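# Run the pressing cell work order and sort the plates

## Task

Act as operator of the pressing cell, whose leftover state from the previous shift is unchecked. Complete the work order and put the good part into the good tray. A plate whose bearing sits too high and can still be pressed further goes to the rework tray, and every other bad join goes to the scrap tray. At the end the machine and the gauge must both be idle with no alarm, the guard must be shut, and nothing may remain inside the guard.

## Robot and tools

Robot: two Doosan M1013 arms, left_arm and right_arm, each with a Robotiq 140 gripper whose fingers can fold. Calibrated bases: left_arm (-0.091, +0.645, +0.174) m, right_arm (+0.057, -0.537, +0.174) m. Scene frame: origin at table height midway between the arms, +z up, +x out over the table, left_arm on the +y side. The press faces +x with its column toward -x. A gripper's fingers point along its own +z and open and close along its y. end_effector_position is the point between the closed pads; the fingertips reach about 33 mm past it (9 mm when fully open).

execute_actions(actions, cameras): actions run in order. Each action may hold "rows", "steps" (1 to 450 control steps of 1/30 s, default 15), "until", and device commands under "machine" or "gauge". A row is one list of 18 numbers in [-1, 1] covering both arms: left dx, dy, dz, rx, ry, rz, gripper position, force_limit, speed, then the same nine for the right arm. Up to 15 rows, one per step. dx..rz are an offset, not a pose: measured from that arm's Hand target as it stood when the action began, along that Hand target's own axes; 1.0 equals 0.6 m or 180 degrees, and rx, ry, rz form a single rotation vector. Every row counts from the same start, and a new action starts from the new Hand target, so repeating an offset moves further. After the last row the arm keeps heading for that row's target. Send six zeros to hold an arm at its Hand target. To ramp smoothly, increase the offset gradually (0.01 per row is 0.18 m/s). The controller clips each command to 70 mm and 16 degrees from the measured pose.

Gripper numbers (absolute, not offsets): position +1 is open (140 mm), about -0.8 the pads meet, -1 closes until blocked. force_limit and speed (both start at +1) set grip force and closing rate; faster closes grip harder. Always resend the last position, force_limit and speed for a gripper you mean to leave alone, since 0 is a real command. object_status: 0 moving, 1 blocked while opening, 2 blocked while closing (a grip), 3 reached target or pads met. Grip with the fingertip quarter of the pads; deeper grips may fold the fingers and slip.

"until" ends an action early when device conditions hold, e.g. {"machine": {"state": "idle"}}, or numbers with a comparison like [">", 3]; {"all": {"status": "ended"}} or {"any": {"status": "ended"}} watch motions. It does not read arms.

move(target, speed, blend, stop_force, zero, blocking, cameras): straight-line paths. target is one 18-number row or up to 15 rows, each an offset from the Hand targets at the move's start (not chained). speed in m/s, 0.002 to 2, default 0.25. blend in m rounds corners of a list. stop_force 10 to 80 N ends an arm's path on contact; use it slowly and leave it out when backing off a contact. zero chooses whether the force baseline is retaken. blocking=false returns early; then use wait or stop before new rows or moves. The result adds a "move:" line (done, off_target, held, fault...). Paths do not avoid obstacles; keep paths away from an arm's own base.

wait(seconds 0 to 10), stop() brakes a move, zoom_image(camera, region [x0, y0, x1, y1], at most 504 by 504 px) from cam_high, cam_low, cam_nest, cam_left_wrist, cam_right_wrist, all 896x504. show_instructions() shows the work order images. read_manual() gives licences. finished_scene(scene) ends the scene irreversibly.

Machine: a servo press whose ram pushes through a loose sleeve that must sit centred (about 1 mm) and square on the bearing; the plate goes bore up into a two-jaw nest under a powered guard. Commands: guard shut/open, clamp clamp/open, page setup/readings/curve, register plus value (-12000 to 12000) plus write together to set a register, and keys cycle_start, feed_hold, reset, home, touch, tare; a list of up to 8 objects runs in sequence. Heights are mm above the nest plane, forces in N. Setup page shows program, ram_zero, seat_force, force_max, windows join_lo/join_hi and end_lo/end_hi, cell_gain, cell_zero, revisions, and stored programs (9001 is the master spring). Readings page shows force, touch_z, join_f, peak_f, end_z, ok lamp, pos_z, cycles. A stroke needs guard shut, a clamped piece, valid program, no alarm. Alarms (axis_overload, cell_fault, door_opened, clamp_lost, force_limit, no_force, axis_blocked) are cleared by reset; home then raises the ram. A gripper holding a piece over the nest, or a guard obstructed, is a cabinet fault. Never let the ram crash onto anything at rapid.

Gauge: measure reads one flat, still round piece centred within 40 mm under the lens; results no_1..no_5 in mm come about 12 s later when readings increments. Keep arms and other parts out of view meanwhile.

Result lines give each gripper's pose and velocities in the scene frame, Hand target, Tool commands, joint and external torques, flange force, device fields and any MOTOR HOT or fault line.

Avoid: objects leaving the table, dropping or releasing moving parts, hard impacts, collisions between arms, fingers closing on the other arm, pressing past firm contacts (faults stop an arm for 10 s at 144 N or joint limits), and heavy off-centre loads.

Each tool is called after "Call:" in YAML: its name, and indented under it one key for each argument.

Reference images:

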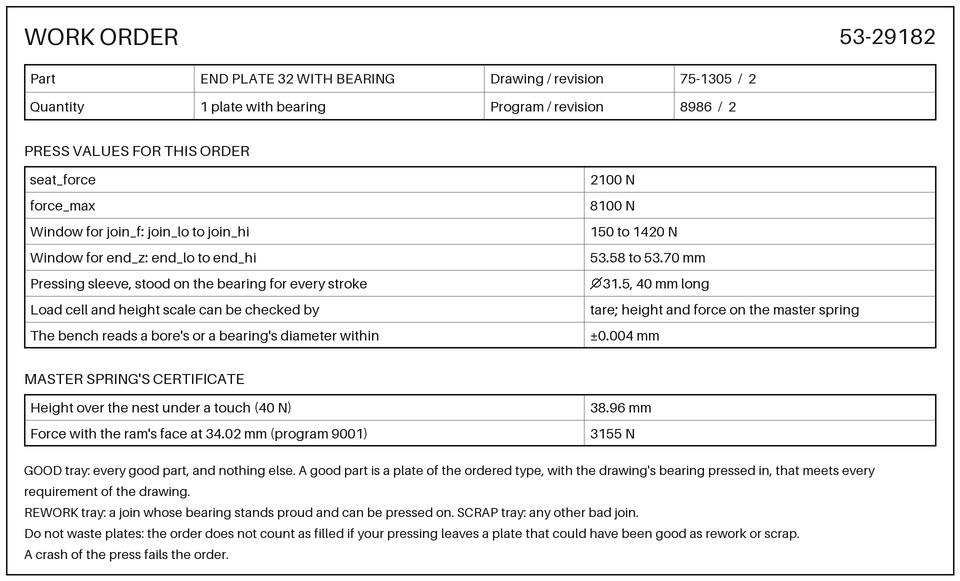

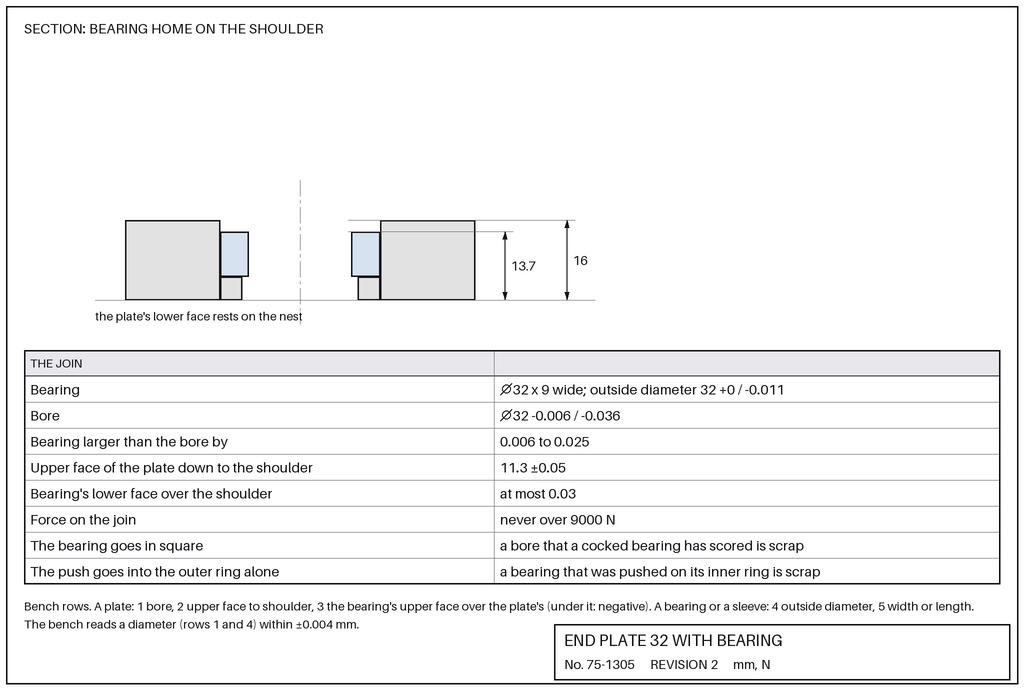

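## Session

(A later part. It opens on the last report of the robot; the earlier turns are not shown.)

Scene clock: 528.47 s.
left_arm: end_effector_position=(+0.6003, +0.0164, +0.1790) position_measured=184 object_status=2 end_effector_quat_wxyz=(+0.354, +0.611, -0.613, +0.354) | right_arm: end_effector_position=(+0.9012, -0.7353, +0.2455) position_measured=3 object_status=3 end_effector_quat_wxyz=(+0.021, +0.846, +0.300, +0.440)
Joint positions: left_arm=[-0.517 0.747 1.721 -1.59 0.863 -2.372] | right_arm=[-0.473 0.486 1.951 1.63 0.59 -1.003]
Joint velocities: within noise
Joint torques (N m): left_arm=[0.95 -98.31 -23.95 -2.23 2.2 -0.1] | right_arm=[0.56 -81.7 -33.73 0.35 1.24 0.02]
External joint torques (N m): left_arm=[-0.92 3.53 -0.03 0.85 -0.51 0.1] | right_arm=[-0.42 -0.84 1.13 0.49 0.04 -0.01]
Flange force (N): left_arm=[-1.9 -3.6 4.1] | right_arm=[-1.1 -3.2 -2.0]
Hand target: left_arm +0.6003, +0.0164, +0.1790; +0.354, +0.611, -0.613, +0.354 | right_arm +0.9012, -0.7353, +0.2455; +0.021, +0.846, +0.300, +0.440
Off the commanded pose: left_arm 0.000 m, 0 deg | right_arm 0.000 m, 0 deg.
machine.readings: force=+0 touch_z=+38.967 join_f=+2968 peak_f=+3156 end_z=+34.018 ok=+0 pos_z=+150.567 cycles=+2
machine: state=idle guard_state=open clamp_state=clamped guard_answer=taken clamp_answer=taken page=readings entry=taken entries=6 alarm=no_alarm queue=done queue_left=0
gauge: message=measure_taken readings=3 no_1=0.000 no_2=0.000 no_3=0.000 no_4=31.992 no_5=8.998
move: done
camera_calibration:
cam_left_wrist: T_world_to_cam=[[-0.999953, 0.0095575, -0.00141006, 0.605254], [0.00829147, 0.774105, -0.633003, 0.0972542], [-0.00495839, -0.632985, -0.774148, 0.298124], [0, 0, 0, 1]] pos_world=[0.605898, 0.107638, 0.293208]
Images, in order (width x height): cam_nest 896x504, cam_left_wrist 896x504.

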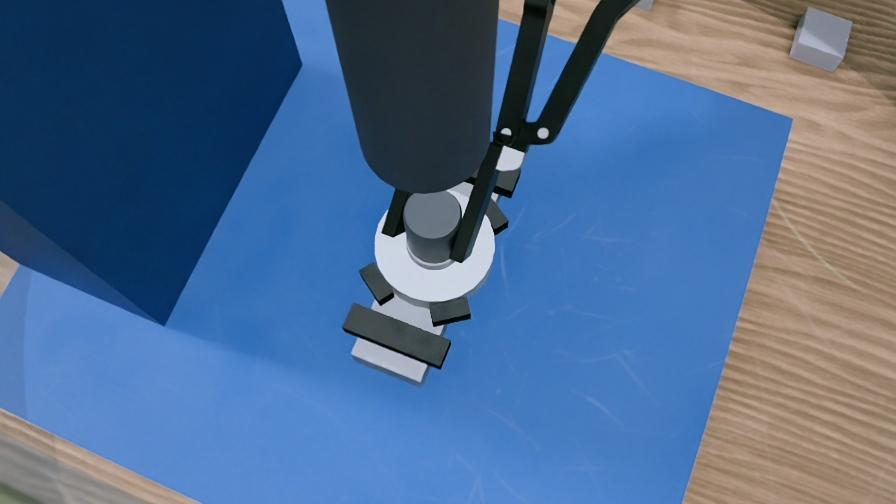

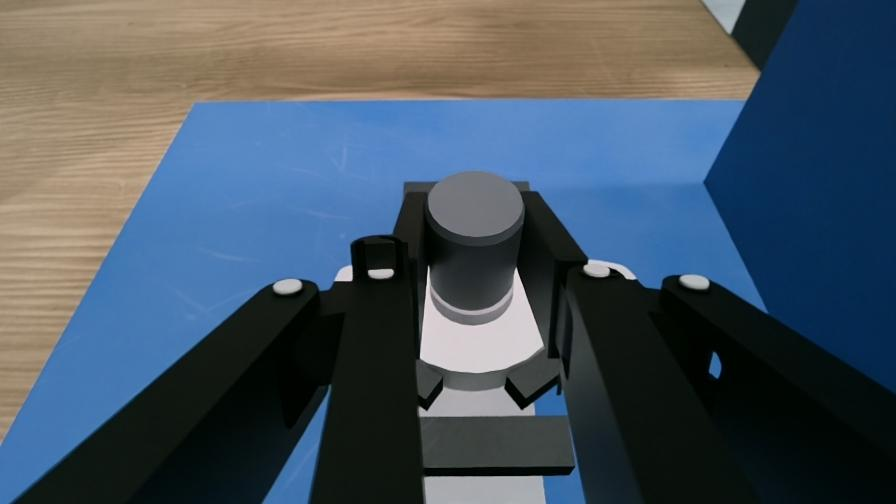

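Call:
execute_actions:
  actions:
    - {"rows":[[-0.0006,0,0.00035,0,0,0,-0.98,-0.3,-1,0,0,0,0,0,0,1,1,1]],"steps":20}
    - {"rows":[[-0.0004,0,0.00023,0,0,0,-0.98,-0.3,-1,0,0,0,0,0,0,1,1,1]],"steps":20}
  cameras: ["cam_left_wrist","cam_nest"]

Call:
zoom_image:
  camera: "cam_nest"
  region: [396, 180, 476, 280]

Call:
zoom_image:
  camera: "cam_left_wrist"
  region: [420, 260, 530, 350]

Scene clock: 531.07 s.
left_arm: end_effector_position=(+0.6003, +0.0163, +0.1783) position_measured=184 object_status=2 end_effector_quat_wxyz=(+0.354, +0.611, -0.613, +0.354) | right_arm: end_effector_position=(+0.9012, -0.7353, +0.2455) position_measured=3 object_status=3 end_effector_quat_wxyz=(+0.021, +0.846, +0.300, +0.440)
Joint positions: left_arm=[-0.517 0.747 1.721 -1.591 0.864 -2.371] | right_arm=[-0.473 0.486 1.951 1.63 0.59 -1.003]
Joint velocities: within noise
Joint torques (N m): left_arm=[-2.04 -81.94 -18.12 -0.16 -1.31 -0.04] | right_arm=[0.59 -81.66 -33.83 0.31 1.29 -0.02]
External joint torques (N m): left_arm=[2.09 -13.08 -5.92 -1.22 3.01 0.03] | right_arm=[-0.66 -0.89 1.23 0.54 -0.01 0.03]
External joint torques at the end of the 1st action: left_arm=[-0.14 -4.96 -3.81 -0.57 1.27 0.09] | right_arm=[-0.78 -0.2 1.06 0.54 -0.01 0.06]
Flange force (N): left_arm=[11.4 -0.6 -11.2] | right_arm=[-1.4 -3.3 -2.3]
Flange force at the end of the 1st action (N): left_arm=[5.4 -2.6 -2.0] | right_arm=[-1.8 -2.5 -1.3]
Hand target: left_arm +0.6003, +0.0163, +0.1783; +0.354, +0.611, -0.613, +0.354 | right_arm +0.9012, -0.7353, +0.2455; +0.021, +0.846, +0.300, +0.440
Off the commanded pose: left_arm 0.000 m, 0 deg | right_arm 0.000 m, 0 deg.
machine.readings: force=+0 touch_z=+38.967 join_f=+2968 peak_f=+3156 end_z=+34.018 ok=+0 pos_z=+150.567 cycles=+2
machine: state=idle guard_state=open clamp_state=clamped guard_answer=taken clamp_answer=taken page=readings entry=taken entries=6 alarm=no_alarm queue=done queue_left=0
gauge: message=measure_taken readings=3 no_1=0.000 no_2=0.000 no_3=0.000 no_4=31.992 no_5=8.998
camera_calibration:
cam_left_wrist: T_world_to_cam=[[-0.999952, 0.00963505, -0.00147488, 0.605263], [0.00839215, 0.774056, -0.633062, 0.0968355], [-0.00495794, -0.633044, -0.7741, 0.297651], [0, 0, 0, 1]] pos_world=[0.605898, 0.107639, 0.292607]
Images, in order (width x height): cam_nest 896x504, cam_left_wrist 896x504.

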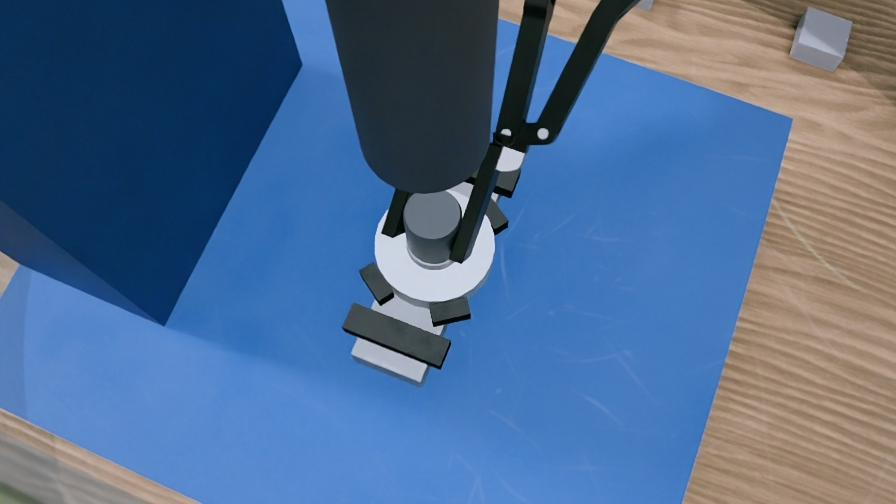

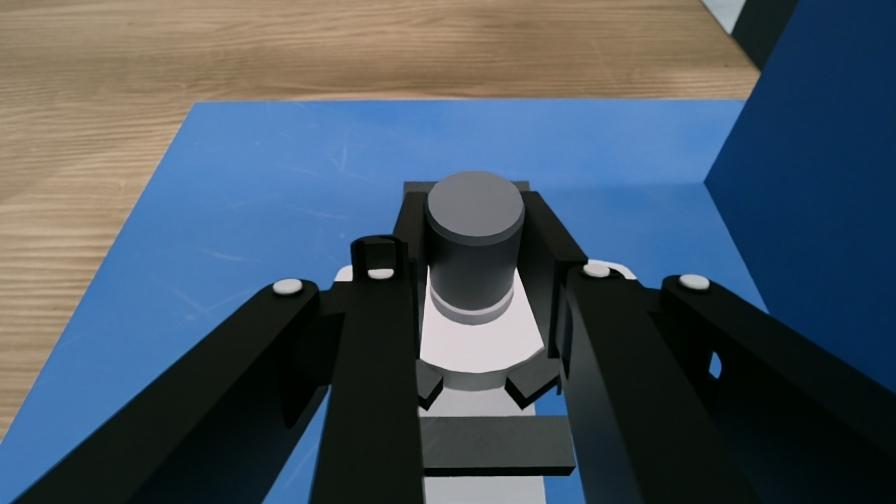

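Scaled by 5.040 from the camera's 896x504 image, which has a finer 1280x720 frame.

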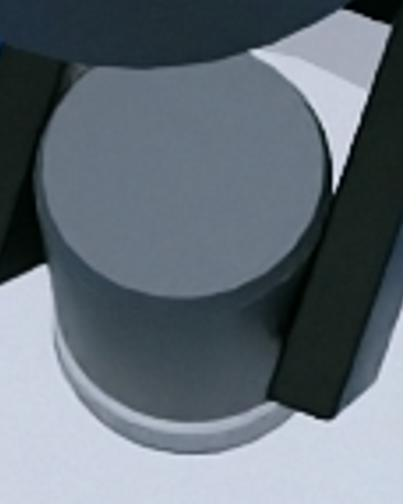

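Scaled by 4.582 from the camera's 896x504 image, which has a finer 1280x720 frame.

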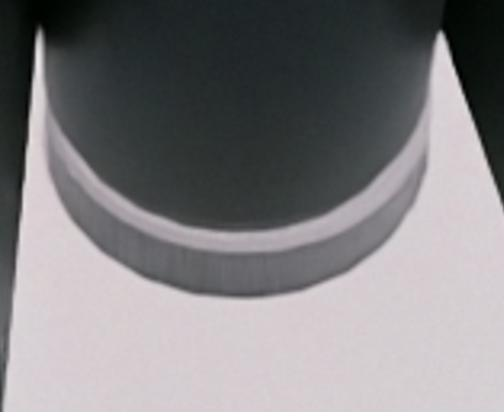

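Call:
execute_actions:
  actions:
    - {"rows":[[0.00036,0,-0.0002,0,0,0,-0.98,-0.3,-1,0,0,0,0,0,0,1,1,1]],"steps":15}
    - {"rows":[[0,0,0,0,0,0,-0.25,-0.3,-1,0,0,0,0,0,0,1,1,1]],"steps":30}
  cameras: ["cam_left_wrist","cam_nest"]

Call:
zoom_image:
  camera: "cam_nest"
  region: [396, 180, 476, 280]

Call:
zoom_image:
  camera: "cam_left_wrist"
  region: [420, 260, 530, 350]

Scene clock: 534.23 s.
left_arm: end_effector_position=(+0.6003, +0.0164, +0.1785) position_measured=160 object_status=3 end_effector_quat_wxyz=(+0.354, +0.611, -0.613, +0.354) | right_arm: end_effector_position=(+0.9012, -0.7353, +0.2455) position_measured=3 object_status=3 end_effector_quat_wxyz=(+0.021, +0.846, +0.300, +0.440)
Joint positions: left_arm=[-0.517 0.747 1.721 -1.59 0.864 -2.371] | right_arm=[-0.473 0.486 1.951 1.63 0.59 -1.003]
Joint velocities: within noise
Joint torques (N m): left_arm=[0.91 -95.88 -22.75 -1.79 1.68 -0.12] | right_arm=[0.72 -82.01 -33.75 0.31 1.26 -0.05]
External joint torques (N m): left_arm=[-0.91 1.1 -1.18 0.41 0.01 0.12] | right_arm=[-0.68 -0.41 1.04 0.54 0.02 0.07]
External joint torques at the end of the 1st action: left_arm=[-2.26 -5.27 -4.45 -0.83 1.69 0.1] | right_arm=[-0.46 0.15 1.3 0.43 -0.02 0.03]
Flange force (N): left_arm=[0.3 -3.2 2.6] | right_arm=[-1.6 -2.6 -1.5]
Flange force at the end of the 1st action (N): left_arm=[6.9 -2.1 0.3] | right_arm=[-1.9 -2.8 -0.8]
Hand target: left_arm +0.6003, +0.0163, +0.1785; +0.354, +0.611, -0.613, +0.354 | right_arm +0.9012, -0.7353, +0.2455; +0.021, +0.846, +0.300, +0.440
Off the commanded pose: left_arm 0.000 m, 0 deg | right_arm 0.000 m, 0 deg.
machine.readings: force=+0 touch_z=+38.967 join_f=+2968 peak_f=+3156 end_z=+34.018 ok=+0 pos_z=+150.567 cycles=+2
machine: state=idle guard_state=open clamp_state=clamped guard_answer=taken clamp_answer=taken page=readings entry=taken entries=6 alarm=no_alarm queue=done queue_left=0
gauge: message=measure_taken readings=3 no_1=0.000 no_2=0.000 no_3=0.000 no_4=31.992 no_5=8.998
camera_calibration:
cam_left_wrist: T_world_to_cam=[[-0.999953, 0.0096346, -0.00147372, 0.605263], [0.00839146, 0.774105, -0.633002, 0.09694], [-0.00495791, -0.632984, -0.774149, 0.297814], [0, 0, 0, 1]] pos_world=[0.605898, 0.107638, 0.292808]
Images, in order (width x height): cam_nest 896x504, cam_left_wrist 896x504.

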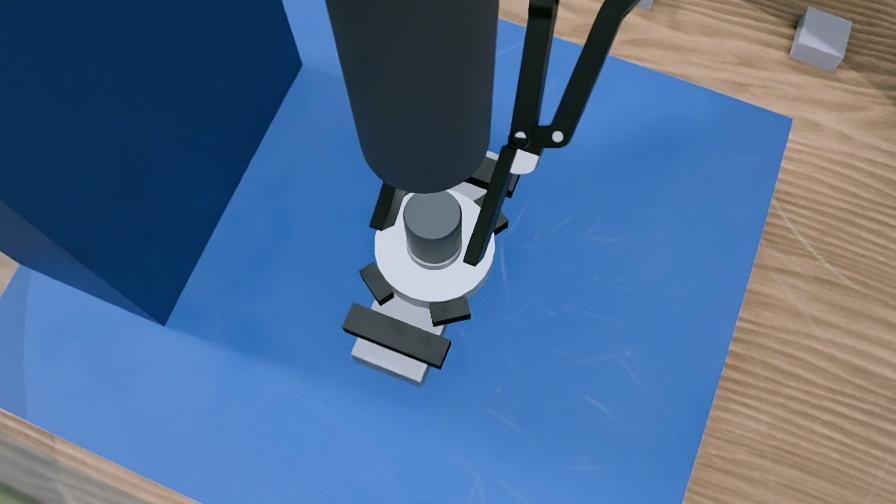

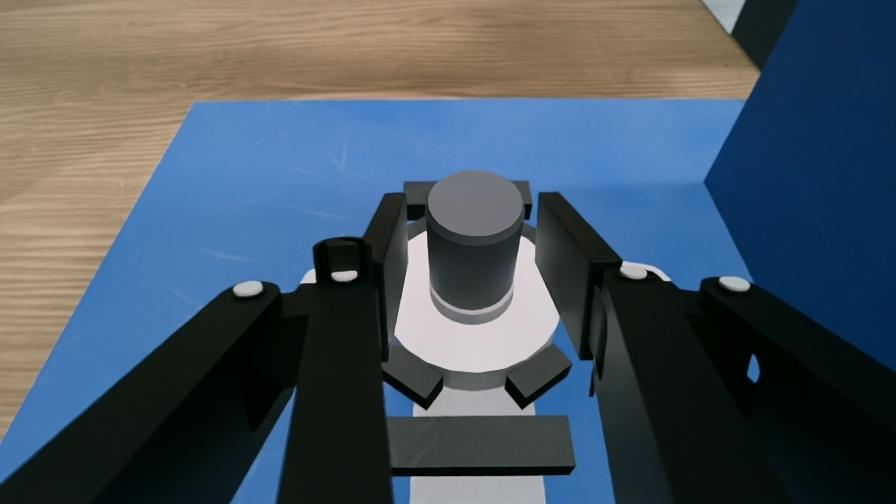

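Scaled by 5.040 from the camera's 896x504 image, which has a finer 1280x720 frame.

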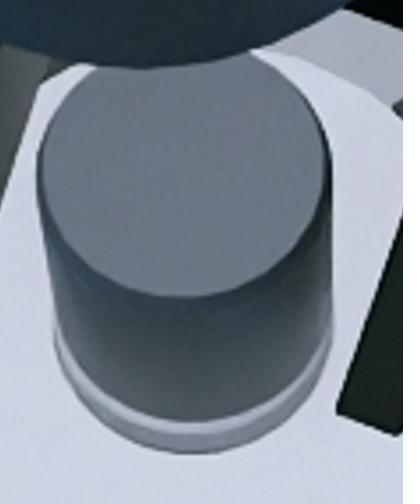

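Scaled by 4.582 from the camera's 896x504 image, which has a finer 1280x720 frame.

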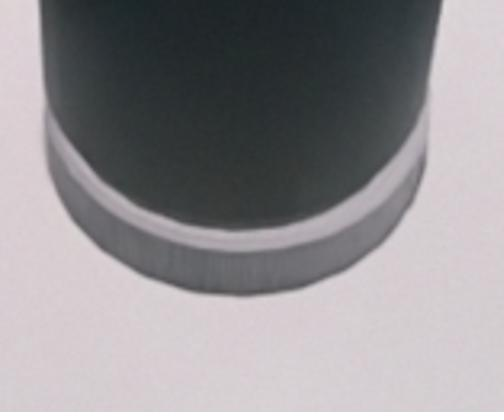

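Call:
move:
  target:
    - [0,0,-0.06,0,0,0,-0.2,-1,-1,0,0,0,0,0,0,1,1,1]
    - [0,0,-0.48,0,0,0,-0.2,-1,-1,0,0,0,0,0,0,1,1,1]
    - [-0.3694,-0.2,-0.8325,0,0,0,-0.2,-1,-1,0,0,0,0,0,0,1,1,1]
  speed: [0.03,0.2,0.2]
  cameras: ["cam_nest","cam_high"]

Call:
zoom_image:
  camera: "cam_nest"
  region: [396, 180, 476, 280]

Scene clock: 539.30 s.
left_arm: end_effector_position=(+0.7211, +0.5595, +0.2359) position_measured=154 object_status=3 end_effector_quat_wxyz=(+0.354, +0.611, -0.613, +0.354) | right_arm: end_effector_position=(+0.9012, -0.7353, +0.2455) position_measured=3 object_status=3 end_effector_quat_wxyz=(+0.021, +0.846, +0.300, +0.440)
Joint positions: left_arm=[0.189 0.753 1.559 -1.05 1.362 -2.399] | right_arm=[-0.473 0.486 1.951 1.63 0.59 -1.003]
Joint velocities: within noise
Joint torques (N m): left_arm=[0.91 -101.33 -26.94 -0.64 1.48 -0.12] | right_arm=[0.47 -82.02 -33.64 0.34 1.26 -0.04]
External joint torques (N m): left_arm=[-0.45 1.94 -1.09 0.49 0.16 0.12] | right_arm=[-0.34 0.24 1.17 0.49 0.02 0.05]
Flange force (N): left_arm=[-2.2 -4.9 -0.1] | right_arm=[-1.8 -2.7 -0.4]
Hand target: left_arm +0.7211, +0.5596, +0.2358; +0.354, +0.611, -0.613, +0.354 | right_arm +0.9012, -0.7353, +0.2455; +0.021, +0.846, +0.300, +0.440
Off the commanded pose: left_arm 0.000 m, 0 deg | right_arm 0.000 m, 0 deg.
machine.readings: force=+0 touch_z=+38.967 join_f=+2968 peak_f=+3156 end_z=+34.018 ok=+0 pos_z=+150.567 cycles=+2
machine: state=idle guard_state=open clamp_state=clamped guard_answer=taken clamp_answer=taken page=readings entry=taken entries=6 alarm=no_alarm queue=done queue_left=0
gauge: message=measure_taken readings=3 no_1=0.000 no_2=0.000 no_3=0.000 no_4=31.992 no_5=8.998
move: done
Images, in order (width x height): cam_high 896x504, cam_nest 896x504.

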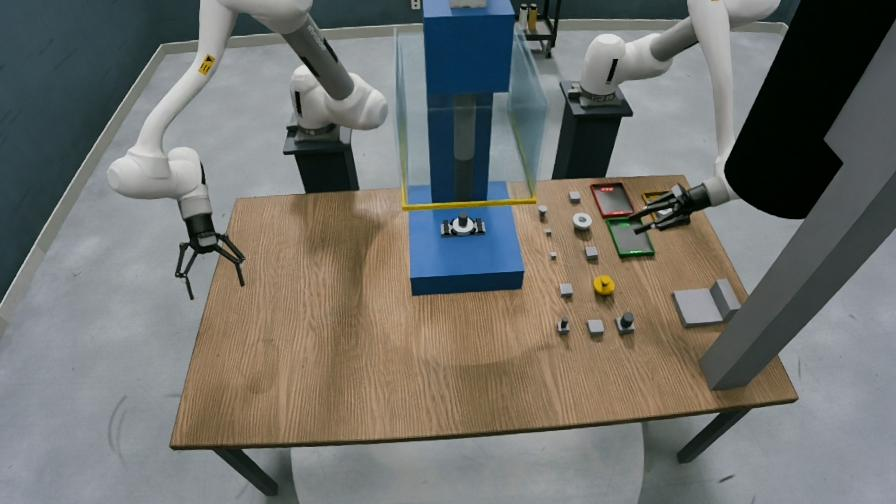

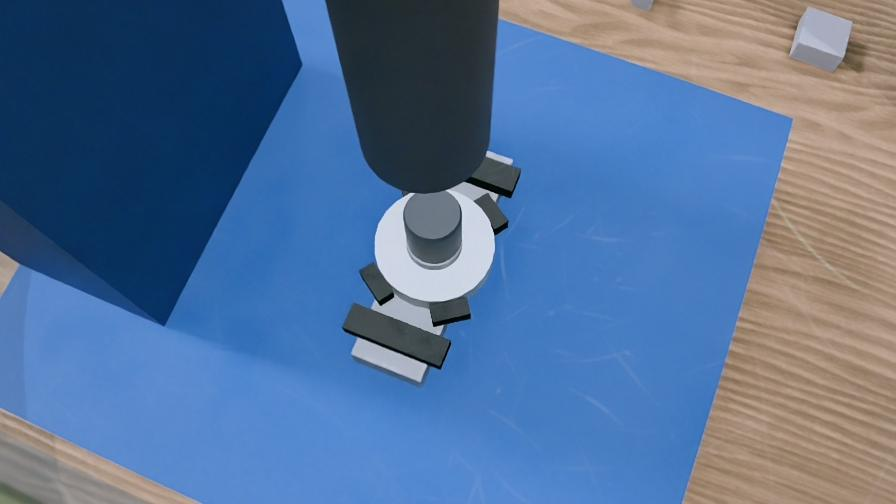

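Scaled by 5.040 from the camera's 896x504 image, which has a finer 1280x720 frame.

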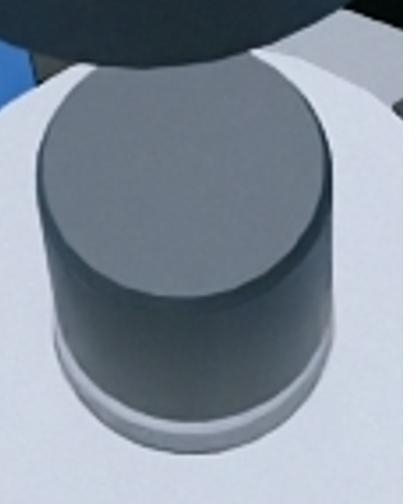

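Call:
execute_actions:
  actions:
    - {"machine":[{"guard":"shut"},{"cycle_start":true,"page":"readings"}],"steps":300,"until":{"machine":{"state":["=","done"]}}}
  cameras: ["cam_nest"]

Scene clock: 547.20 s.
left_arm: end_effector_position=(+0.7211, +0.5596, +0.2358) position_measured=154 object_status=3 end_effector_quat_wxyz=(+0.354, +0.611, -0.613, +0.354) | right_arm: end_effector_position=(+0.9012, -0.7353, +0.2455) position_measured=3 object_status=3 end_effector_quat_wxyz=(+0.021, +0.846, +0.300, +0.440)
Joint positions: left_arm=[0.189 0.753 1.558 -1.05 1.362 -2.399] | right_arm=[-0.473 0.486 1.951 1.63 0.59 -1.003]
Joint velocities: within noise
Joint torques (N m): left_arm=[1.2 -100.47 -26.59 -0.57 1.63 -0.13] | right_arm=[0.71 -81.86 -33.64 0.3 1.29 -0.02]
External joint torques (N m): left_arm=[-1.02 1.41 -1.34 0.41 0.01 0.13] | right_arm=[-0.75 -0.17 1.16 0.55 -0.02 0.04]
Flange force (N): left_arm=[-1.3 -4.9 0.3] | right_arm=[-1.9 -2.8 -1.2]
Hand target: left_arm +0.7211, +0.5596, +0.2358; +0.354, +0.611, -0.613, +0.354 | right_arm +0.9012, -0.7353, +0.2455; +0.021, +0.846, +0.300, +0.440
Tool commands: left_gripper/position=-0.2 left_gripper/force_limit=-1.0 left_gripper/speed=-1.0 right_gripper/position=+1.0 right_gripper/force_limit=+1.0 right_gripper/speed=+1.0
Off the commanded pose: left_arm 0.000 m, 0 deg | right_arm 0.000 m, 0 deg.
machine.readings: force=+0 touch_z=+38.967 join_f=+431 peak_f=+2491 end_z=+53.648 ok=+1 pos_z=+150.567 cycles=+3
machine: state=done guard_state=shut clamp_state=clamped guard_answer=taken clamp_answer=taken page=readings entry=taken entries=7 alarm=no_alarm queue=done queue_left=0
gauge: message=measure_taken readings=3 no_1=0.000 no_2=0.000 no_3=0.000 no_4=31.992 no_5=8.998
Images, in order (width x height): cam_nest 896x504.

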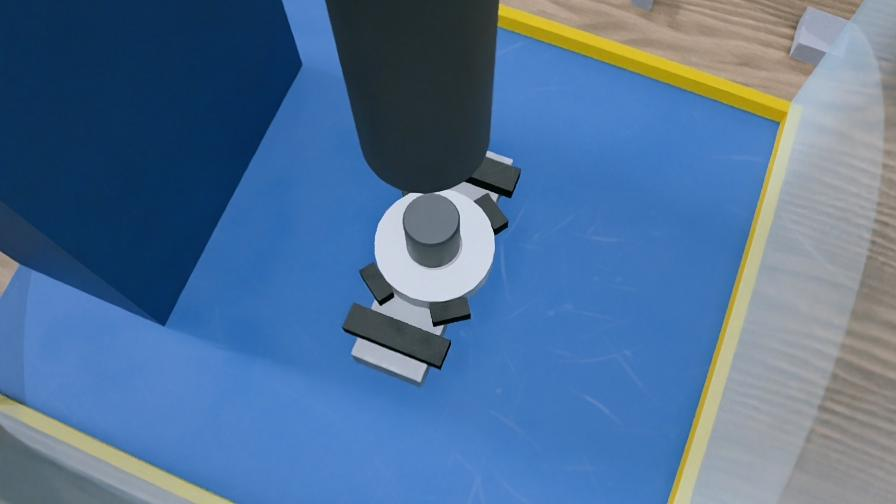

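Call:
execute_actions:
  actions:
    - {"machine":{"guard":"open"},"steps":120,"until":{"machine":{"guard_state":"open"}}}
  cameras: []

Call:
move:
  target:
    - [0.3642,0.2013,0.3552,0,0,0,-0.2,-1,-1,0,0,0,0,0,0,1,1,1]
    - [0.3642,0.2013,0.7552,0,0,0,-0.2,-1,-1,0,0,0,0,0,0,1,1,1]
    - [0.3642,0.2013,0.8352,0,0,0,-0.2,-1,-1,0,0,0,0,0,0,1,1,1]
  speed: [0.2,0.2,0.05]
  blend: [0.02,0,0]
  cameras: ["cam_left_wrist","cam_nest"]

Scene clock: 549.83 s.
left_arm: end_effector_position=(+0.7211, +0.5596, +0.2358) position_measured=154 object_status=3 end_effector_quat_wxyz=(+0.354, +0.611, -0.613, +0.354) | right_arm: end_effector_position=(+0.9012, -0.7353, +0.2455) position_measured=3 object_status=3 end_effector_quat_wxyz=(+0.021, +0.846, +0.300, +0.440)
Joint positions: left_arm=[0.189 0.753 1.558 -1.05 1.362 -2.399] | right_arm=[-0.473 0.486 1.951 1.63 0.59 -1.003]
Joint velocities: within noise
Joint torques (N m): left_arm=[1.1 -100.31 -26.75 -0.54 1.67 -0.09] | right_arm=[0.54 -81.8 -33.7 0.35 1.34 -0.03]
External joint torques (N m): left_arm=[-0.62 1.15 -1.17 0.39 -0.03 0.09] | right_arm=[-0.62 -0.07 1.23 0.5 -0.06 0.05]
Flange force (N): left_arm=[-1.2 -4.1 0.0] | right_arm=[-1.8 -2.8 -1.1]
Hand target: left_arm +0.7211, +0.5596, +0.2358; +0.354, +0.611, -0.613, +0.354 | right_arm +0.9012, -0.7353, +0.2455; +0.021, +0.846, +0.300, +0.440
Tool commands: left_gripper/position=-0.2 left_gripper/force_limit=-1.0 left_gripper/speed=-1.0 right_gripper/position=+1.0 right_gripper/force_limit=+1.0 right_gripper/speed=+1.0
Off the commanded pose: left_arm 0.000 m, 0 deg | right_arm 0.000 m, 0 deg.
machine.readings: force=+0 touch_z=+38.967 join_f=+431 peak_f=+2491 end_z=+53.648 ok=+1 pos_z=+150.567 cycles=+3
machine: state=done guard_state=open clamp_state=clamped guard_answer=taken clamp_answer=taken page=readings entry=taken entries=7 alarm=no_alarm queue=running queue_left=0
gauge: message=measure_taken readings=3 no_1=0.000 no_2=0.000 no_3=0.000 no_4=31.992 no_5=8.998
No camera images: "cameras" was empty.

Scene clock: 554.07 s.
left_arm: end_effector_position=(+0.5995, +0.0166, +0.1751) position_measured=154 object_status=3 end_effector_quat_wxyz=(+0.354, +0.611, -0.613, +0.354) | right_arm: end_effector_position=(+0.9012, -0.7353, +0.2455) position_measured=3 object_status=3 end_effector_quat_wxyz=(+0.021, +0.846, +0.300, +0.440)
Joint positions: left_arm=[-0.517 0.751 1.723 -1.595 0.863 -2.364] | right_arm=[-0.473 0.486 1.951 1.63 0.59 -1.003]
Joint velocities: within noise
Joint torques (N m): left_arm=[0.21 -93.93 -23.29 -1.68 1.81 -0.13] | right_arm=[0.44 -81.88 -33.65 0.33 1.3 -0.04]
External joint torques (N m): left_arm=[-0.38 -1.13 -0.57 0.28 -0.1 0.12] | right_arm=[-0.59 -0.26 1.11 0.52 -0.03 0.06]
Flange force (N): left_arm=[1.5 -0.1 -0.5] | right_arm=[-1.6 -2.7 -1.2]
Hand target: left_arm +0.5995, +0.0165, +0.1750; +0.354, +0.611, -0.613, +0.354 | right_arm +0.9012, -0.7353, +0.2455; +0.021, +0.846, +0.300, +0.440
Off the commanded pose: left_arm 0.000 m, 0 deg | right_arm 0.000 m, 0 deg.
machine.readings: force=+0 touch_z=+38.967 join_f=+431 peak_f=+2491 end_z=+53.648 ok=+1 pos_z=+150.567 cycles=+3
machine: state=done guard_state=open clamp_state=clamped guard_answer=taken clamp_answer=taken page=readings entry=taken entries=7 alarm=no_alarm queue=done queue_left=0
gauge: message=measure_taken readings=3 no_1=0.000 no_2=0.000 no_3=0.000 no_4=31.992 no_5=8.998
move: done
camera_calibration:
cam_left_wrist: T_world_to_cam=[[-0.999953, 0.0096346, -0.00147372, 0.604556], [0.00839146, 0.774105, -0.633002, 0.0945756], [-0.00495791, -0.632984, -0.774149, 0.295228], [0, 0, 0, 1]] pos_world=[0.605198, 0.107838, 0.289308]
Images, in order (width x height): cam_nest 896x504, cam_left_wrist 896x504.

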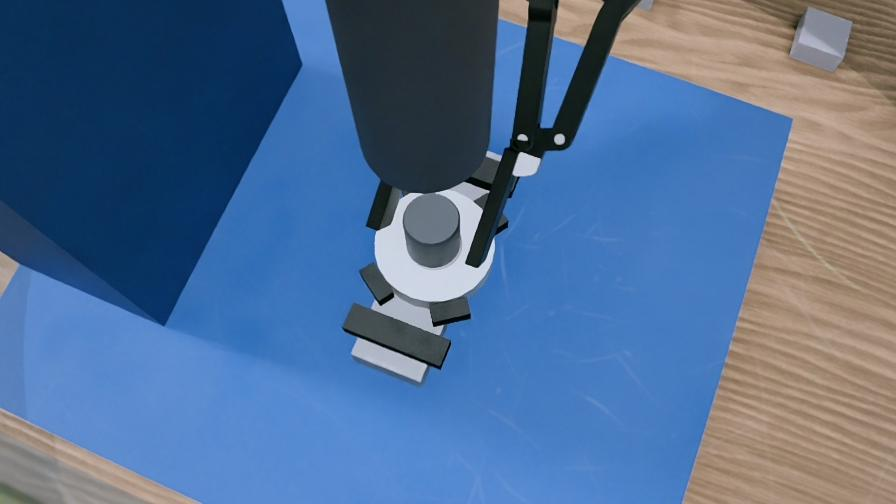

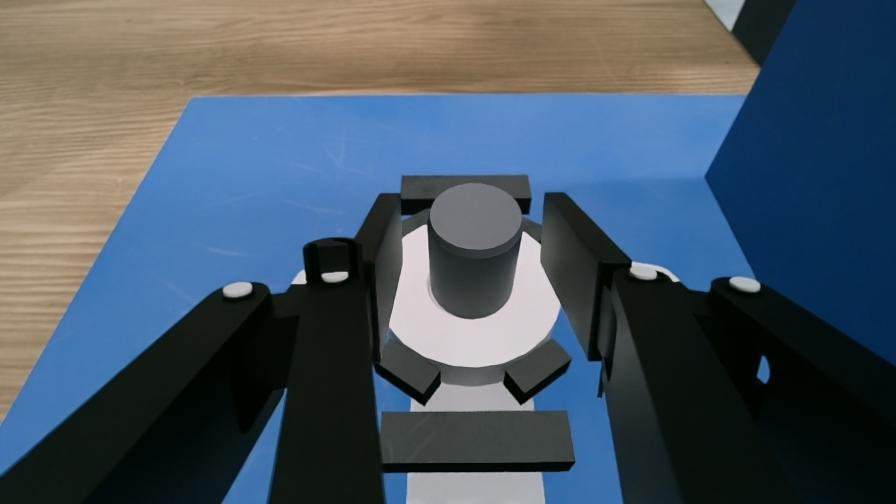

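Call:
execute_actions:
  actions:
    - {"rows":[[0,-0.0006,0,0,0,0,-0.2,-0.3,-1,0,0,0,0,0,0,1,1,1]],"steps":10}
    - {"rows":[[0,0,0,0,0,0,-1,-0.3,-1,0,0,0,0,0,0,1,1,1]],"steps":60}
  cameras: ["cam_left_wrist"]

Scene clock: 557.10 s.
left_arm: end_effector_position=(+0.5999, +0.0165, +0.1750) position_measured=184 object_status=2 end_effector_quat_wxyz=(+0.354, +0.611, -0.613, +0.354) | right_arm: end_effector_position=(+0.9012, -0.7353, +0.2455) position_measured=3 object_status=3 end_effector_quat_wxyz=(+0.021, +0.846, +0.300, +0.440)
Joint positions: left_arm=[-0.517 0.751 1.722 -1.595 0.864 -2.364] | right_arm=[-0.473 0.486 1.951 1.63 0.59 -1.003]
Joint velocities: within noise
Joint torques (N m): left_arm=[-0.27 -93.02 -22.29 -1.72 1.02 -0.15] | right_arm=[0.41 -81.6 -33.69 0.31 1.32 -0.05]
External joint torques (N m): left_arm=[0.49 -1.92 -1.47 0.34 0.68 0.15] | right_arm=[-0.4 -0.96 1.08 0.54 -0.04 0.07]
External joint torques at the end of the 1st action: left_arm=[-1.36 1.43 -1.2 0.21 0.02 -0.02] | right_arm=[-0.64 -0.77 1.09 0.51 0 0.06]
Flange force (N): left_arm=[1.9 -2.1 -1.9] | right_arm=[-0.8 -3.2 -2.1]
Flange force at the end of the 1st action (N): left_arm=[0.3 -3.2 3.6] | right_arm=[-1.2 -2.9 -2.0]
Hand target: left_arm +0.5999, +0.0165, +0.1750; +0.354, +0.611, -0.613, +0.354 | right_arm +0.9012, -0.7353, +0.2455; +0.021, +0.846, +0.300, +0.440
Off the commanded pose: left_arm 0.000 m, 0 deg | right_arm 0.000 m, 0 deg.
machine.readings: force=+0 touch_z=+38.967 join_f=+431 peak_f=+2491 end_z=+53.648 ok=+1 pos_z=+150.567 cycles=+3
machine: state=done guard_state=open clamp_state=clamped guard_answer=taken clamp_answer=taken page=readings entry=taken entries=7 alarm=no_alarm queue=done queue_left=0
gauge: message=measure_taken readings=3 no_1=0.000 no_2=0.000 no_3=0.000 no_4=31.992 no_5=8.998
camera_calibration:
cam_left_wrist: T_world_to_cam=[[-0.999952, 0.00963505, -0.00147488, 0.604858], [0.00839215, 0.774056, -0.633062, 0.0946723], [-0.00495794, -0.633044, -0.7741, 0.295158], [0, 0, 0, 1]] pos_world=[0.605498, 0.107739, 0.289307]
Images, in order (width x height): cam_left_wrist 896x504.

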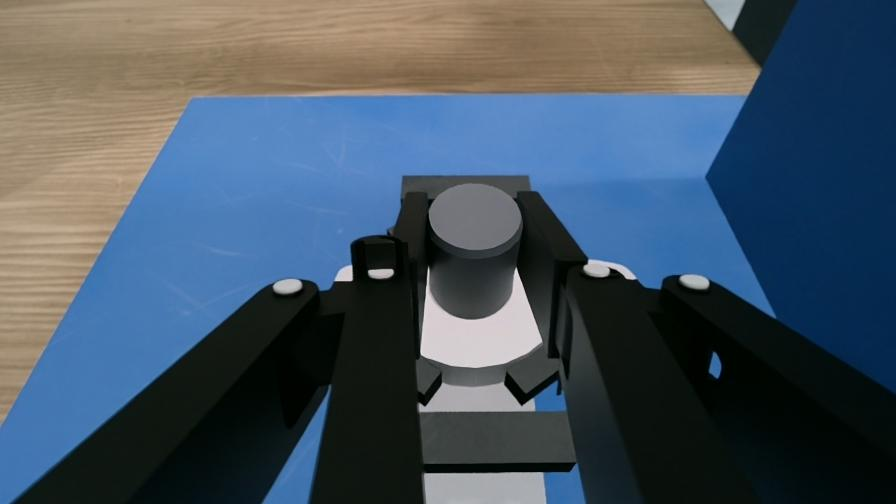

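Call:
move:
  target:
    - [0.0173,0,-0.01,0,0,0,-1,-0.3,-1,0,0,0,0,0,0,1,1,1]
    - [0.0173,0,-0.49,0,0,0,-1,-0.3,-1,0,0,0,0,0,0,1,1,1]
    - [-0.3491,-0.201,-0.8473,0.2165,0,-0.125,-1,-0.3,-1,0,0,0,0,0,0,1,1,1]
  speed: [0.03,0.2,0.2]
  cameras: ["cam_nest"]

Call:
move:
  target:
    - [0.0835,-0.0873,0.4772,0,0,0,-1,-0.3,-1,0,0,0,0,0,0,1,1,1]
    - [-0.0291,-0.0873,0.5422,0,0,0,-1,-0.3,-1,0,0,0,0,0,0,1,1,1]
  speed: [0.2,0.06]
  cameras: ["cam_left_wrist","cam_low"]

Scene clock: 562.90 s.
left_arm: end_effector_position=(+0.7213, +0.5613, +0.2473) position_measured=184 object_status=2 end_effector_quat_wxyz=(+0.192, +0.799, -0.332, +0.463) | right_arm: end_effector_position=(+0.9012, -0.7353, +0.2455) position_measured=3 object_status=3 end_effector_quat_wxyz=(+0.021, +0.846, +0.300, +0.440)
Joint positions: left_arm=[0.125 0.502 2.027 -1.769 0.786 -2.278] | right_arm=[-0.473 0.486 1.951 1.63 0.59 -1.003]
Joint velocities: within noise
Joint torques (N m): left_arm=[0.92 -74.79 -22.02 -2.38 2.28 0] | right_arm=[0.52 -81.97 -33.7 0.31 1.3 -0.05]
External joint torques (N m): left_arm=[-0.88 2.42 -0.13 0.77 -0.43 0] | right_arm=[-0.46 -0.66 1.01 0.54 -0.01 0.06]
Flange force (N): left_arm=[-0.5 -2.6 3.2] | right_arm=[-1.1 -2.9 -1.6]
Hand target: left_arm +0.7213, +0.5614, +0.2473; +0.192, +0.799, -0.332, +0.463 | right_arm +0.9012, -0.7353, +0.2455; +0.021, +0.846, +0.300, +0.440
Off the commanded pose: left_arm 0.000 m, 0 deg | right_arm 0.000 m, 0 deg.
machine.readings: force=+0 touch_z=+38.967 join_f=+431 peak_f=+2491 end_z=+53.648 ok=+1 pos_z=+150.567 cycles=+3
machine: state=done guard_state=open clamp_state=clamped guard_answer=taken clamp_answer=taken page=readings entry=taken entries=7 alarm=no_alarm queue=done queue_left=0
gauge: message=measure_taken readings=3 no_1=0.000 no_2=0.000 no_3=0.000 no_4=31.992 no_5=8.998
move: done
Images, in order (width x height): cam_nest 896x504.

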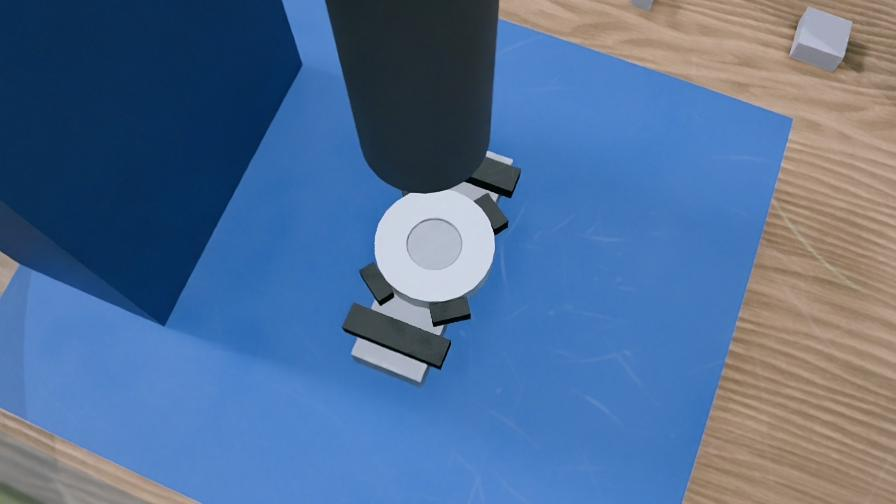

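Scene clock: 566.13 s.
left_arm: end_effector_position=(+0.9515, +0.4047, +0.0703) position_measured=184 object_status=2 end_effector_quat_wxyz=(+0.192, +0.799, -0.332, +0.463) | right_arm: end_effector_position=(+0.9012, -0.7353, +0.2455) position_measured=3 object_status=3 end_effector_quat_wxyz=(+0.021, +0.846, +0.300, +0.440)
Joint positions: left_arm=[-0.099 0.955 1.549 -1.968 0.653 -2.256] | right_arm=[-0.473 0.486 1.951 1.63 0.59 -1.003]
Joint velocities: within noise
Joint torques (N m): left_arm=[1.04 -114.06 -23.86 -2.54 2.42 -0.12] | right_arm=[0.41 -81.85 -33.65 0.34 1.29 -0.01]
External joint torques (N m): left_arm=[-0.65 5.46 0.17 0.62 -0.55 0.12] | right_arm=[-0.44 0.08 1.21 0.5 -0.01 0.02]
Flange force (N): left_arm=[-3.1 -3.8 7.1] | right_arm=[-1.8 -2.9 -0.7]
Hand target: left_arm +0.9515, +0.4047, +0.0702; +0.192, +0.799, -0.332, +0.463 | right_arm +0.9012, -0.7353, +0.2455; +0.021, +0.846, +0.300, +0.440
Off the commanded pose: left_arm 0.000 m, 0 deg | right_arm 0.000 m, 0 deg.
machine.readings: force=+0 touch_z=+38.967 join_f=+431 peak_f=+2491 end_z=+53.648 ok=+1 pos_z=+150.567 cycles=+3
machine: state=done guard_state=open clamp_state=clamped guard_answer=taken clamp_answer=taken page=readings entry=taken entries=7 alarm=no_alarm queue=done queue_left=0
gauge: message=measure_taken readings=3 no_1=0.000 no_2=0.000 no_3=0.000 no_4=31.992 no_5=8.998
move: done
camera_calibration:
cam_left_wrist: T_world_to_cam=[[-0.713839, -0.70031, 0.0000837563, 0.967542], [-0.541695, 0.552084, -0.633853, 0.338222], [0.443847, -0.452514, -0.773454, -0.0385176], [0, 0, 0, 1]] pos_world=[0.890978, 0.473422, 0.18451]
Images, in order (width x height): cam_low 896x504, cam_left_wrist 896x504.

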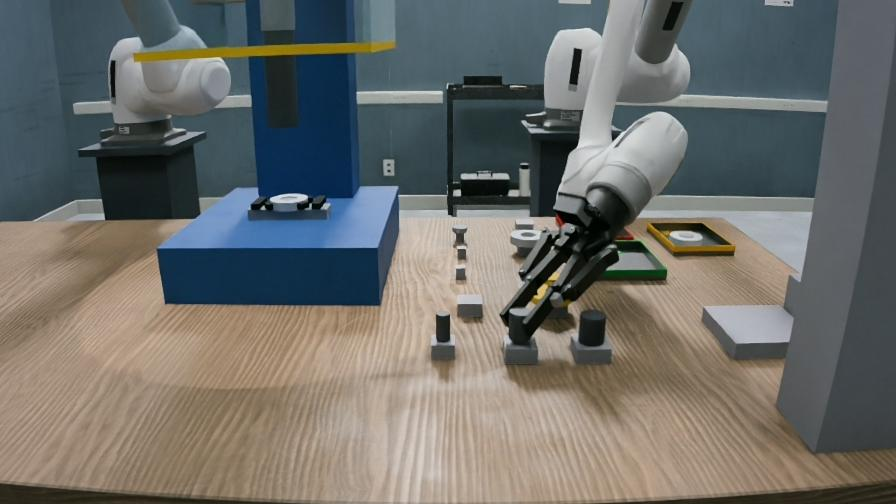

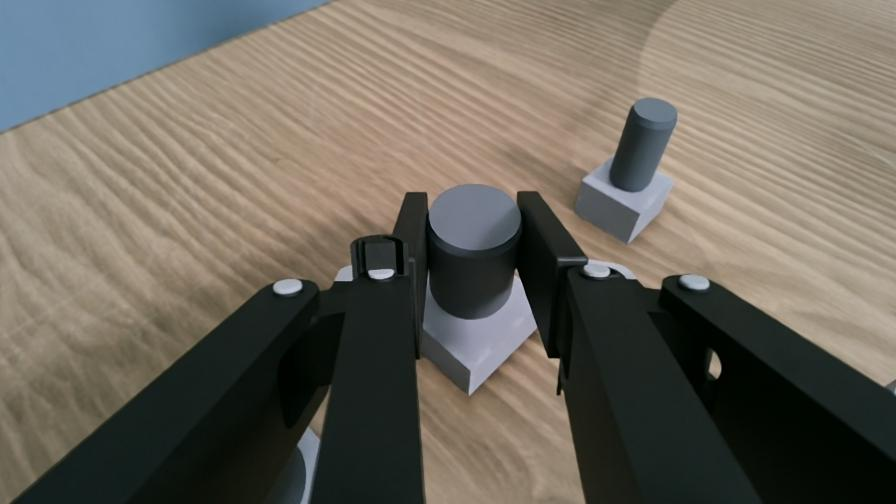

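Call:
move:
  target: [-0.013,0,0.0075,0,0,0,-1,-0.3,-1,0,0,0,0,0,0,1,1,1]
  speed: 0.008
  stop_force: 10
  cameras: ["cam_left_wrist"]

Scene clock: 567.87 s.
left_arm: end_effector_position=(+0.9516, +0.4046, +0.0637) position_measured=184 object_status=2 end_effector_quat_wxyz=(+0.192, +0.799, -0.332, +0.463) | right_arm: end_effector_position=(+0.9012, -0.7353, +0.2455) position_measured=3 object_status=3 end_effector_quat_wxyz=(+0.021, +0.846, +0.300, +0.440)
Joint positions: left_arm=[-0.099 0.963 1.547 -1.976 0.657 -2.245] | right_arm=[-0.473 0.486 1.951 1.63 0.59 -1.003]
Joint velocities: within noise
Joint torques (N m): left_arm=[-0.66 -100.87 -19.99 -1.86 0.04 -0.15] | right_arm=[0.56 -81.82 -33.63 0.33 1.31 -0.02]
External joint torques (N m): left_arm=[0.6 -8.04 -3.44 -0.07 1.86 0.15] | right_arm=[-0.44 -1.15 0.88 0.52 -0.01 0.03]
Flange force (N): left_arm=[6.4 -0.8 -5.7] | right_arm=[-0.7 -2.9 -2.2]
Hand target: left_arm +0.9516, +0.4047, +0.0637; +0.192, +0.799, -0.332, +0.463 (not the last commanded pose) | right_arm +0.9012, -0.7353, +0.2455; +0.021, +0.846, +0.300, +0.440
Off the commanded pose: left_arm 0.003 m, 0 deg | right_arm 0.000 m, 0 deg.
machine.readings: force=+0 touch_z=+38.967 join_f=+431 peak_f=+2491 end_z=+53.648 ok=+1 pos_z=+150.567 cycles=+3
machine: state=done guard_state=open clamp_state=clamped guard_answer=taken clamp_answer=taken page=readings entry=taken entries=7 alarm=no_alarm queue=done queue_left=0
gauge: message=measure_taken readings=3 no_1=0.000 no_2=0.000 no_3=0.000 no_4=31.992 no_5=8.998
move: contact (left_arm)
camera_calibration:
cam_left_wrist: T_world_to_cam=[[-0.713909, -0.700239, 0.0000872449, 0.967642], [-0.541359, 0.551848, -0.634345, 0.333927], [0.444145, -0.452912, -0.77305, -0.043893], [0, 0, 0, 1]] pos_world=[0.891077, 0.473424, 0.177809]
Images, in order (width x height): cam_left_wrist 896x504.

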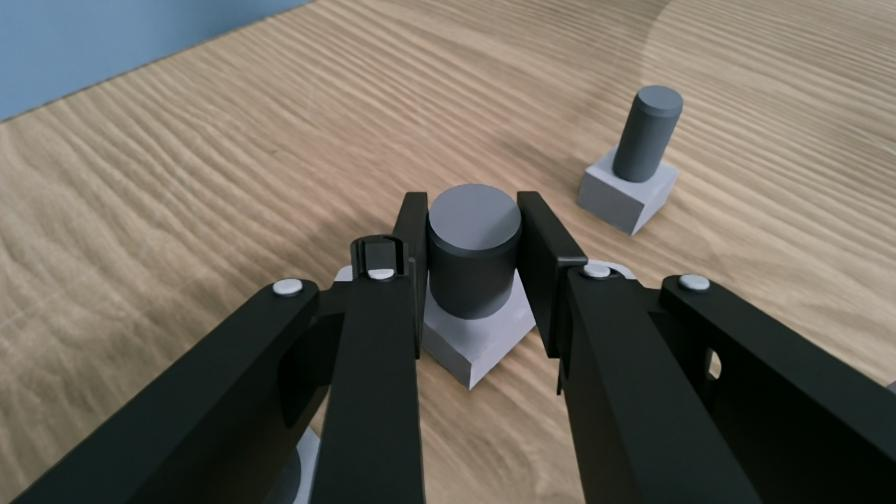

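Call:
execute_actions:
  actions:
    - {"rows":[[0.0006,0,-0.0003,0,0,0,-1,-0.3,-1,0,0,0,0,0,0,1,1,1]],"steps":12}
    - {"rows":[[0,0,0,0,0,0,-0.3,-0.3,-1,0,0,0,0,0,0,1,1,1]],"steps":25}
  cameras: []

Call:
move:
  target:
    - [0,0,-0.05,0,0,0,-0.3,-0.3,-1,0,0,0,0,0,0,1,1,1]
    - [0,0,-0.25,0,0,0,-0.3,-0.3,-1,0,0,0,0,0,0,1,1,1]
    - [0.0387,0.0877,-0.5497,-0.2165,0,0.125,-0.3,-0.3,-1,0,0,0,0,0,0,1,1,1]
  speed: [0.03,0.15,0.2]
  cameras: ["cam_low"]

Scene clock: 570.00 s.
left_arm: end_effector_position=(+0.9516, +0.4047, +0.0640) position_measured=167 object_status=3 end_effector_quat_wxyz=(+0.192, +0.799, -0.332, +0.463) | right_arm: end_effector_position=(+0.9012, -0.7353, +0.2455) position_measured=3 object_status=3 end_effector_quat_wxyz=(+0.021, +0.846, +0.300, +0.440)
Joint positions: left_arm=[-0.099 0.963 1.547 -1.976 0.656 -2.246] | right_arm=[-0.473 0.486 1.951 1.63 0.59 -1.003]
Joint velocities: within noise
Joint torques (N m): left_arm=[1.15 -110.21 -22.16 -2.33 1.91 -0.09] | right_arm=[0.61 -82.02 -33.86 0.31 1.31 -0.07]
External joint torques (N m): left_arm=[-0.63 1.22 -1.29 0.41 -0.02 0.09] | right_arm=[-0.48 -0.38 1.32 0.53 -0.02 0.09]
External joint torques at the end of the 1st action: left_arm=[-0.85 0.01 -2.47 0.05 0.09 0.17] | right_arm=[-0.53 0.06 1.27 0.47 0.01 0.05]
Flange force (N): left_arm=[0.5 -3.1 4.0] | right_arm=[-1.5 -3.2 -1.5]
Flange force at the end of the 1st action (N): left_arm=[1.6 -3.1 4.6] | right_arm=[-1.9 -2.8 -1.0]
Hand target: left_arm +0.9516, +0.4047, +0.0641; +0.192, +0.799, -0.332, +0.463 | right_arm +0.9012, -0.7353, +0.2455; +0.021, +0.846, +0.300, +0.440
Off the commanded pose: left_arm 0.000 m, 0 deg | right_arm 0.000 m, 0 deg.
machine.readings: force=+0 touch_z=+38.967 join_f=+431 peak_f=+2491 end_z=+53.648 ok=+1 pos_z=+150.567 cycles=+3
machine: state=done guard_state=open clamp_state=clamped guard_answer=taken clamp_answer=taken page=readings entry=taken entries=7 alarm=no_alarm queue=done queue_left=0
gauge: message=measure_taken readings=3 no_1=0.000 no_2=0.000 no_3=0.000 no_4=31.992 no_5=8.998
No camera images: "cameras" was empty.

Scene clock: 574.33 s.
left_arm: end_effector_position=(+0.7205, +0.5619, +0.2483) position_measured=167 object_status=3 end_effector_quat_wxyz=(+0.354, +0.611, -0.613, +0.354) end_effector_velocity=(-0.001, +0.000, +0.001) end_effector_angular_velocity=(-0.002, +0.002, -0.003) | right_arm: end_effector_position=(+0.9012, -0.7353, +0.2455) position_measured=3 object_status=3 end_effector_quat_wxyz=(+0.021, +0.846, +0.300, +0.440)
Joint positions: left_arm=[0.192 0.74 1.556 -1.046 1.372 -2.412] | right_arm=[-0.473 0.486 1.951 1.63 0.59 -1.003]
Joint velocities: left_arm=[0.001 0 0 0.001 0.005 -0.001] | right_arm=[within noise]
Joint torques (N m): left_arm=[1.27 -99.79 -27.89 -0.48 1.89 -0.1] | right_arm=[0.59 -82.09 -33.68 0.29 1.32 0]
External joint torques (N m): left_arm=[-1.28 1.19 -0.5 0.31 -0.27 0.1] | right_arm=[-0.4 -0.13 1.17 0.54 -0.03 0.01]
Flange force (N): left_arm=[-0.8 -2.7 1.4] | right_arm=[-1.7 -3.1 -0.9]
Hand target: left_arm +0.7205, +0.5619, +0.2483; +0.354, +0.611, -0.613, +0.354 | right_arm +0.9012, -0.7353, +0.2455; +0.021, +0.846, +0.300, +0.440
Off the commanded pose: left_arm 0.000 m, 0 deg | right_arm 0.000 m, 0 deg.
machine.readings: force=+0 touch_z=+38.967 join_f=+431 peak_f=+2491 end_z=+53.648 ok=+1 pos_z=+150.567 cycles=+3
machine: state=done guard_state=open clamp_state=clamped guard_answer=taken clamp_answer=taken page=readings entry=taken entries=7 alarm=no_alarm queue=done queue_left=0
gauge: message=measure_taken readings=3 no_1=0.000 no_2=0.000 no_3=0.000 no_4=31.992 no_5=8.998
move: done
Images, in order (width x height): cam_low 896x504.

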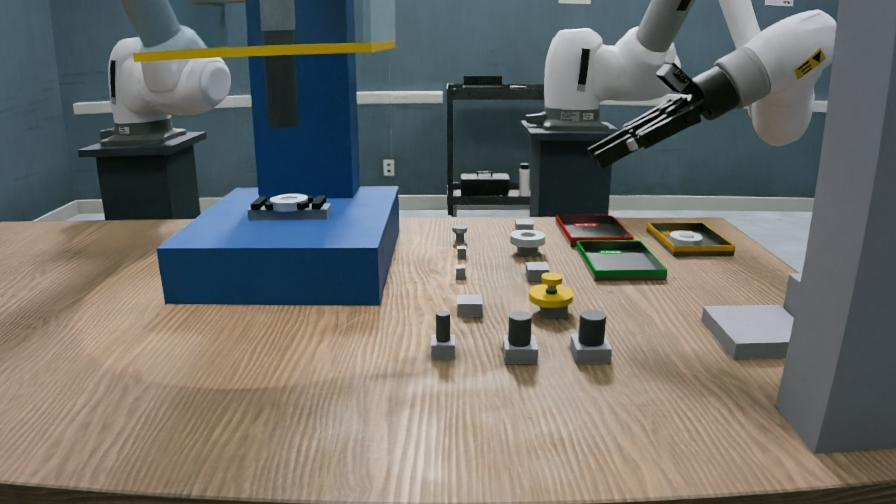

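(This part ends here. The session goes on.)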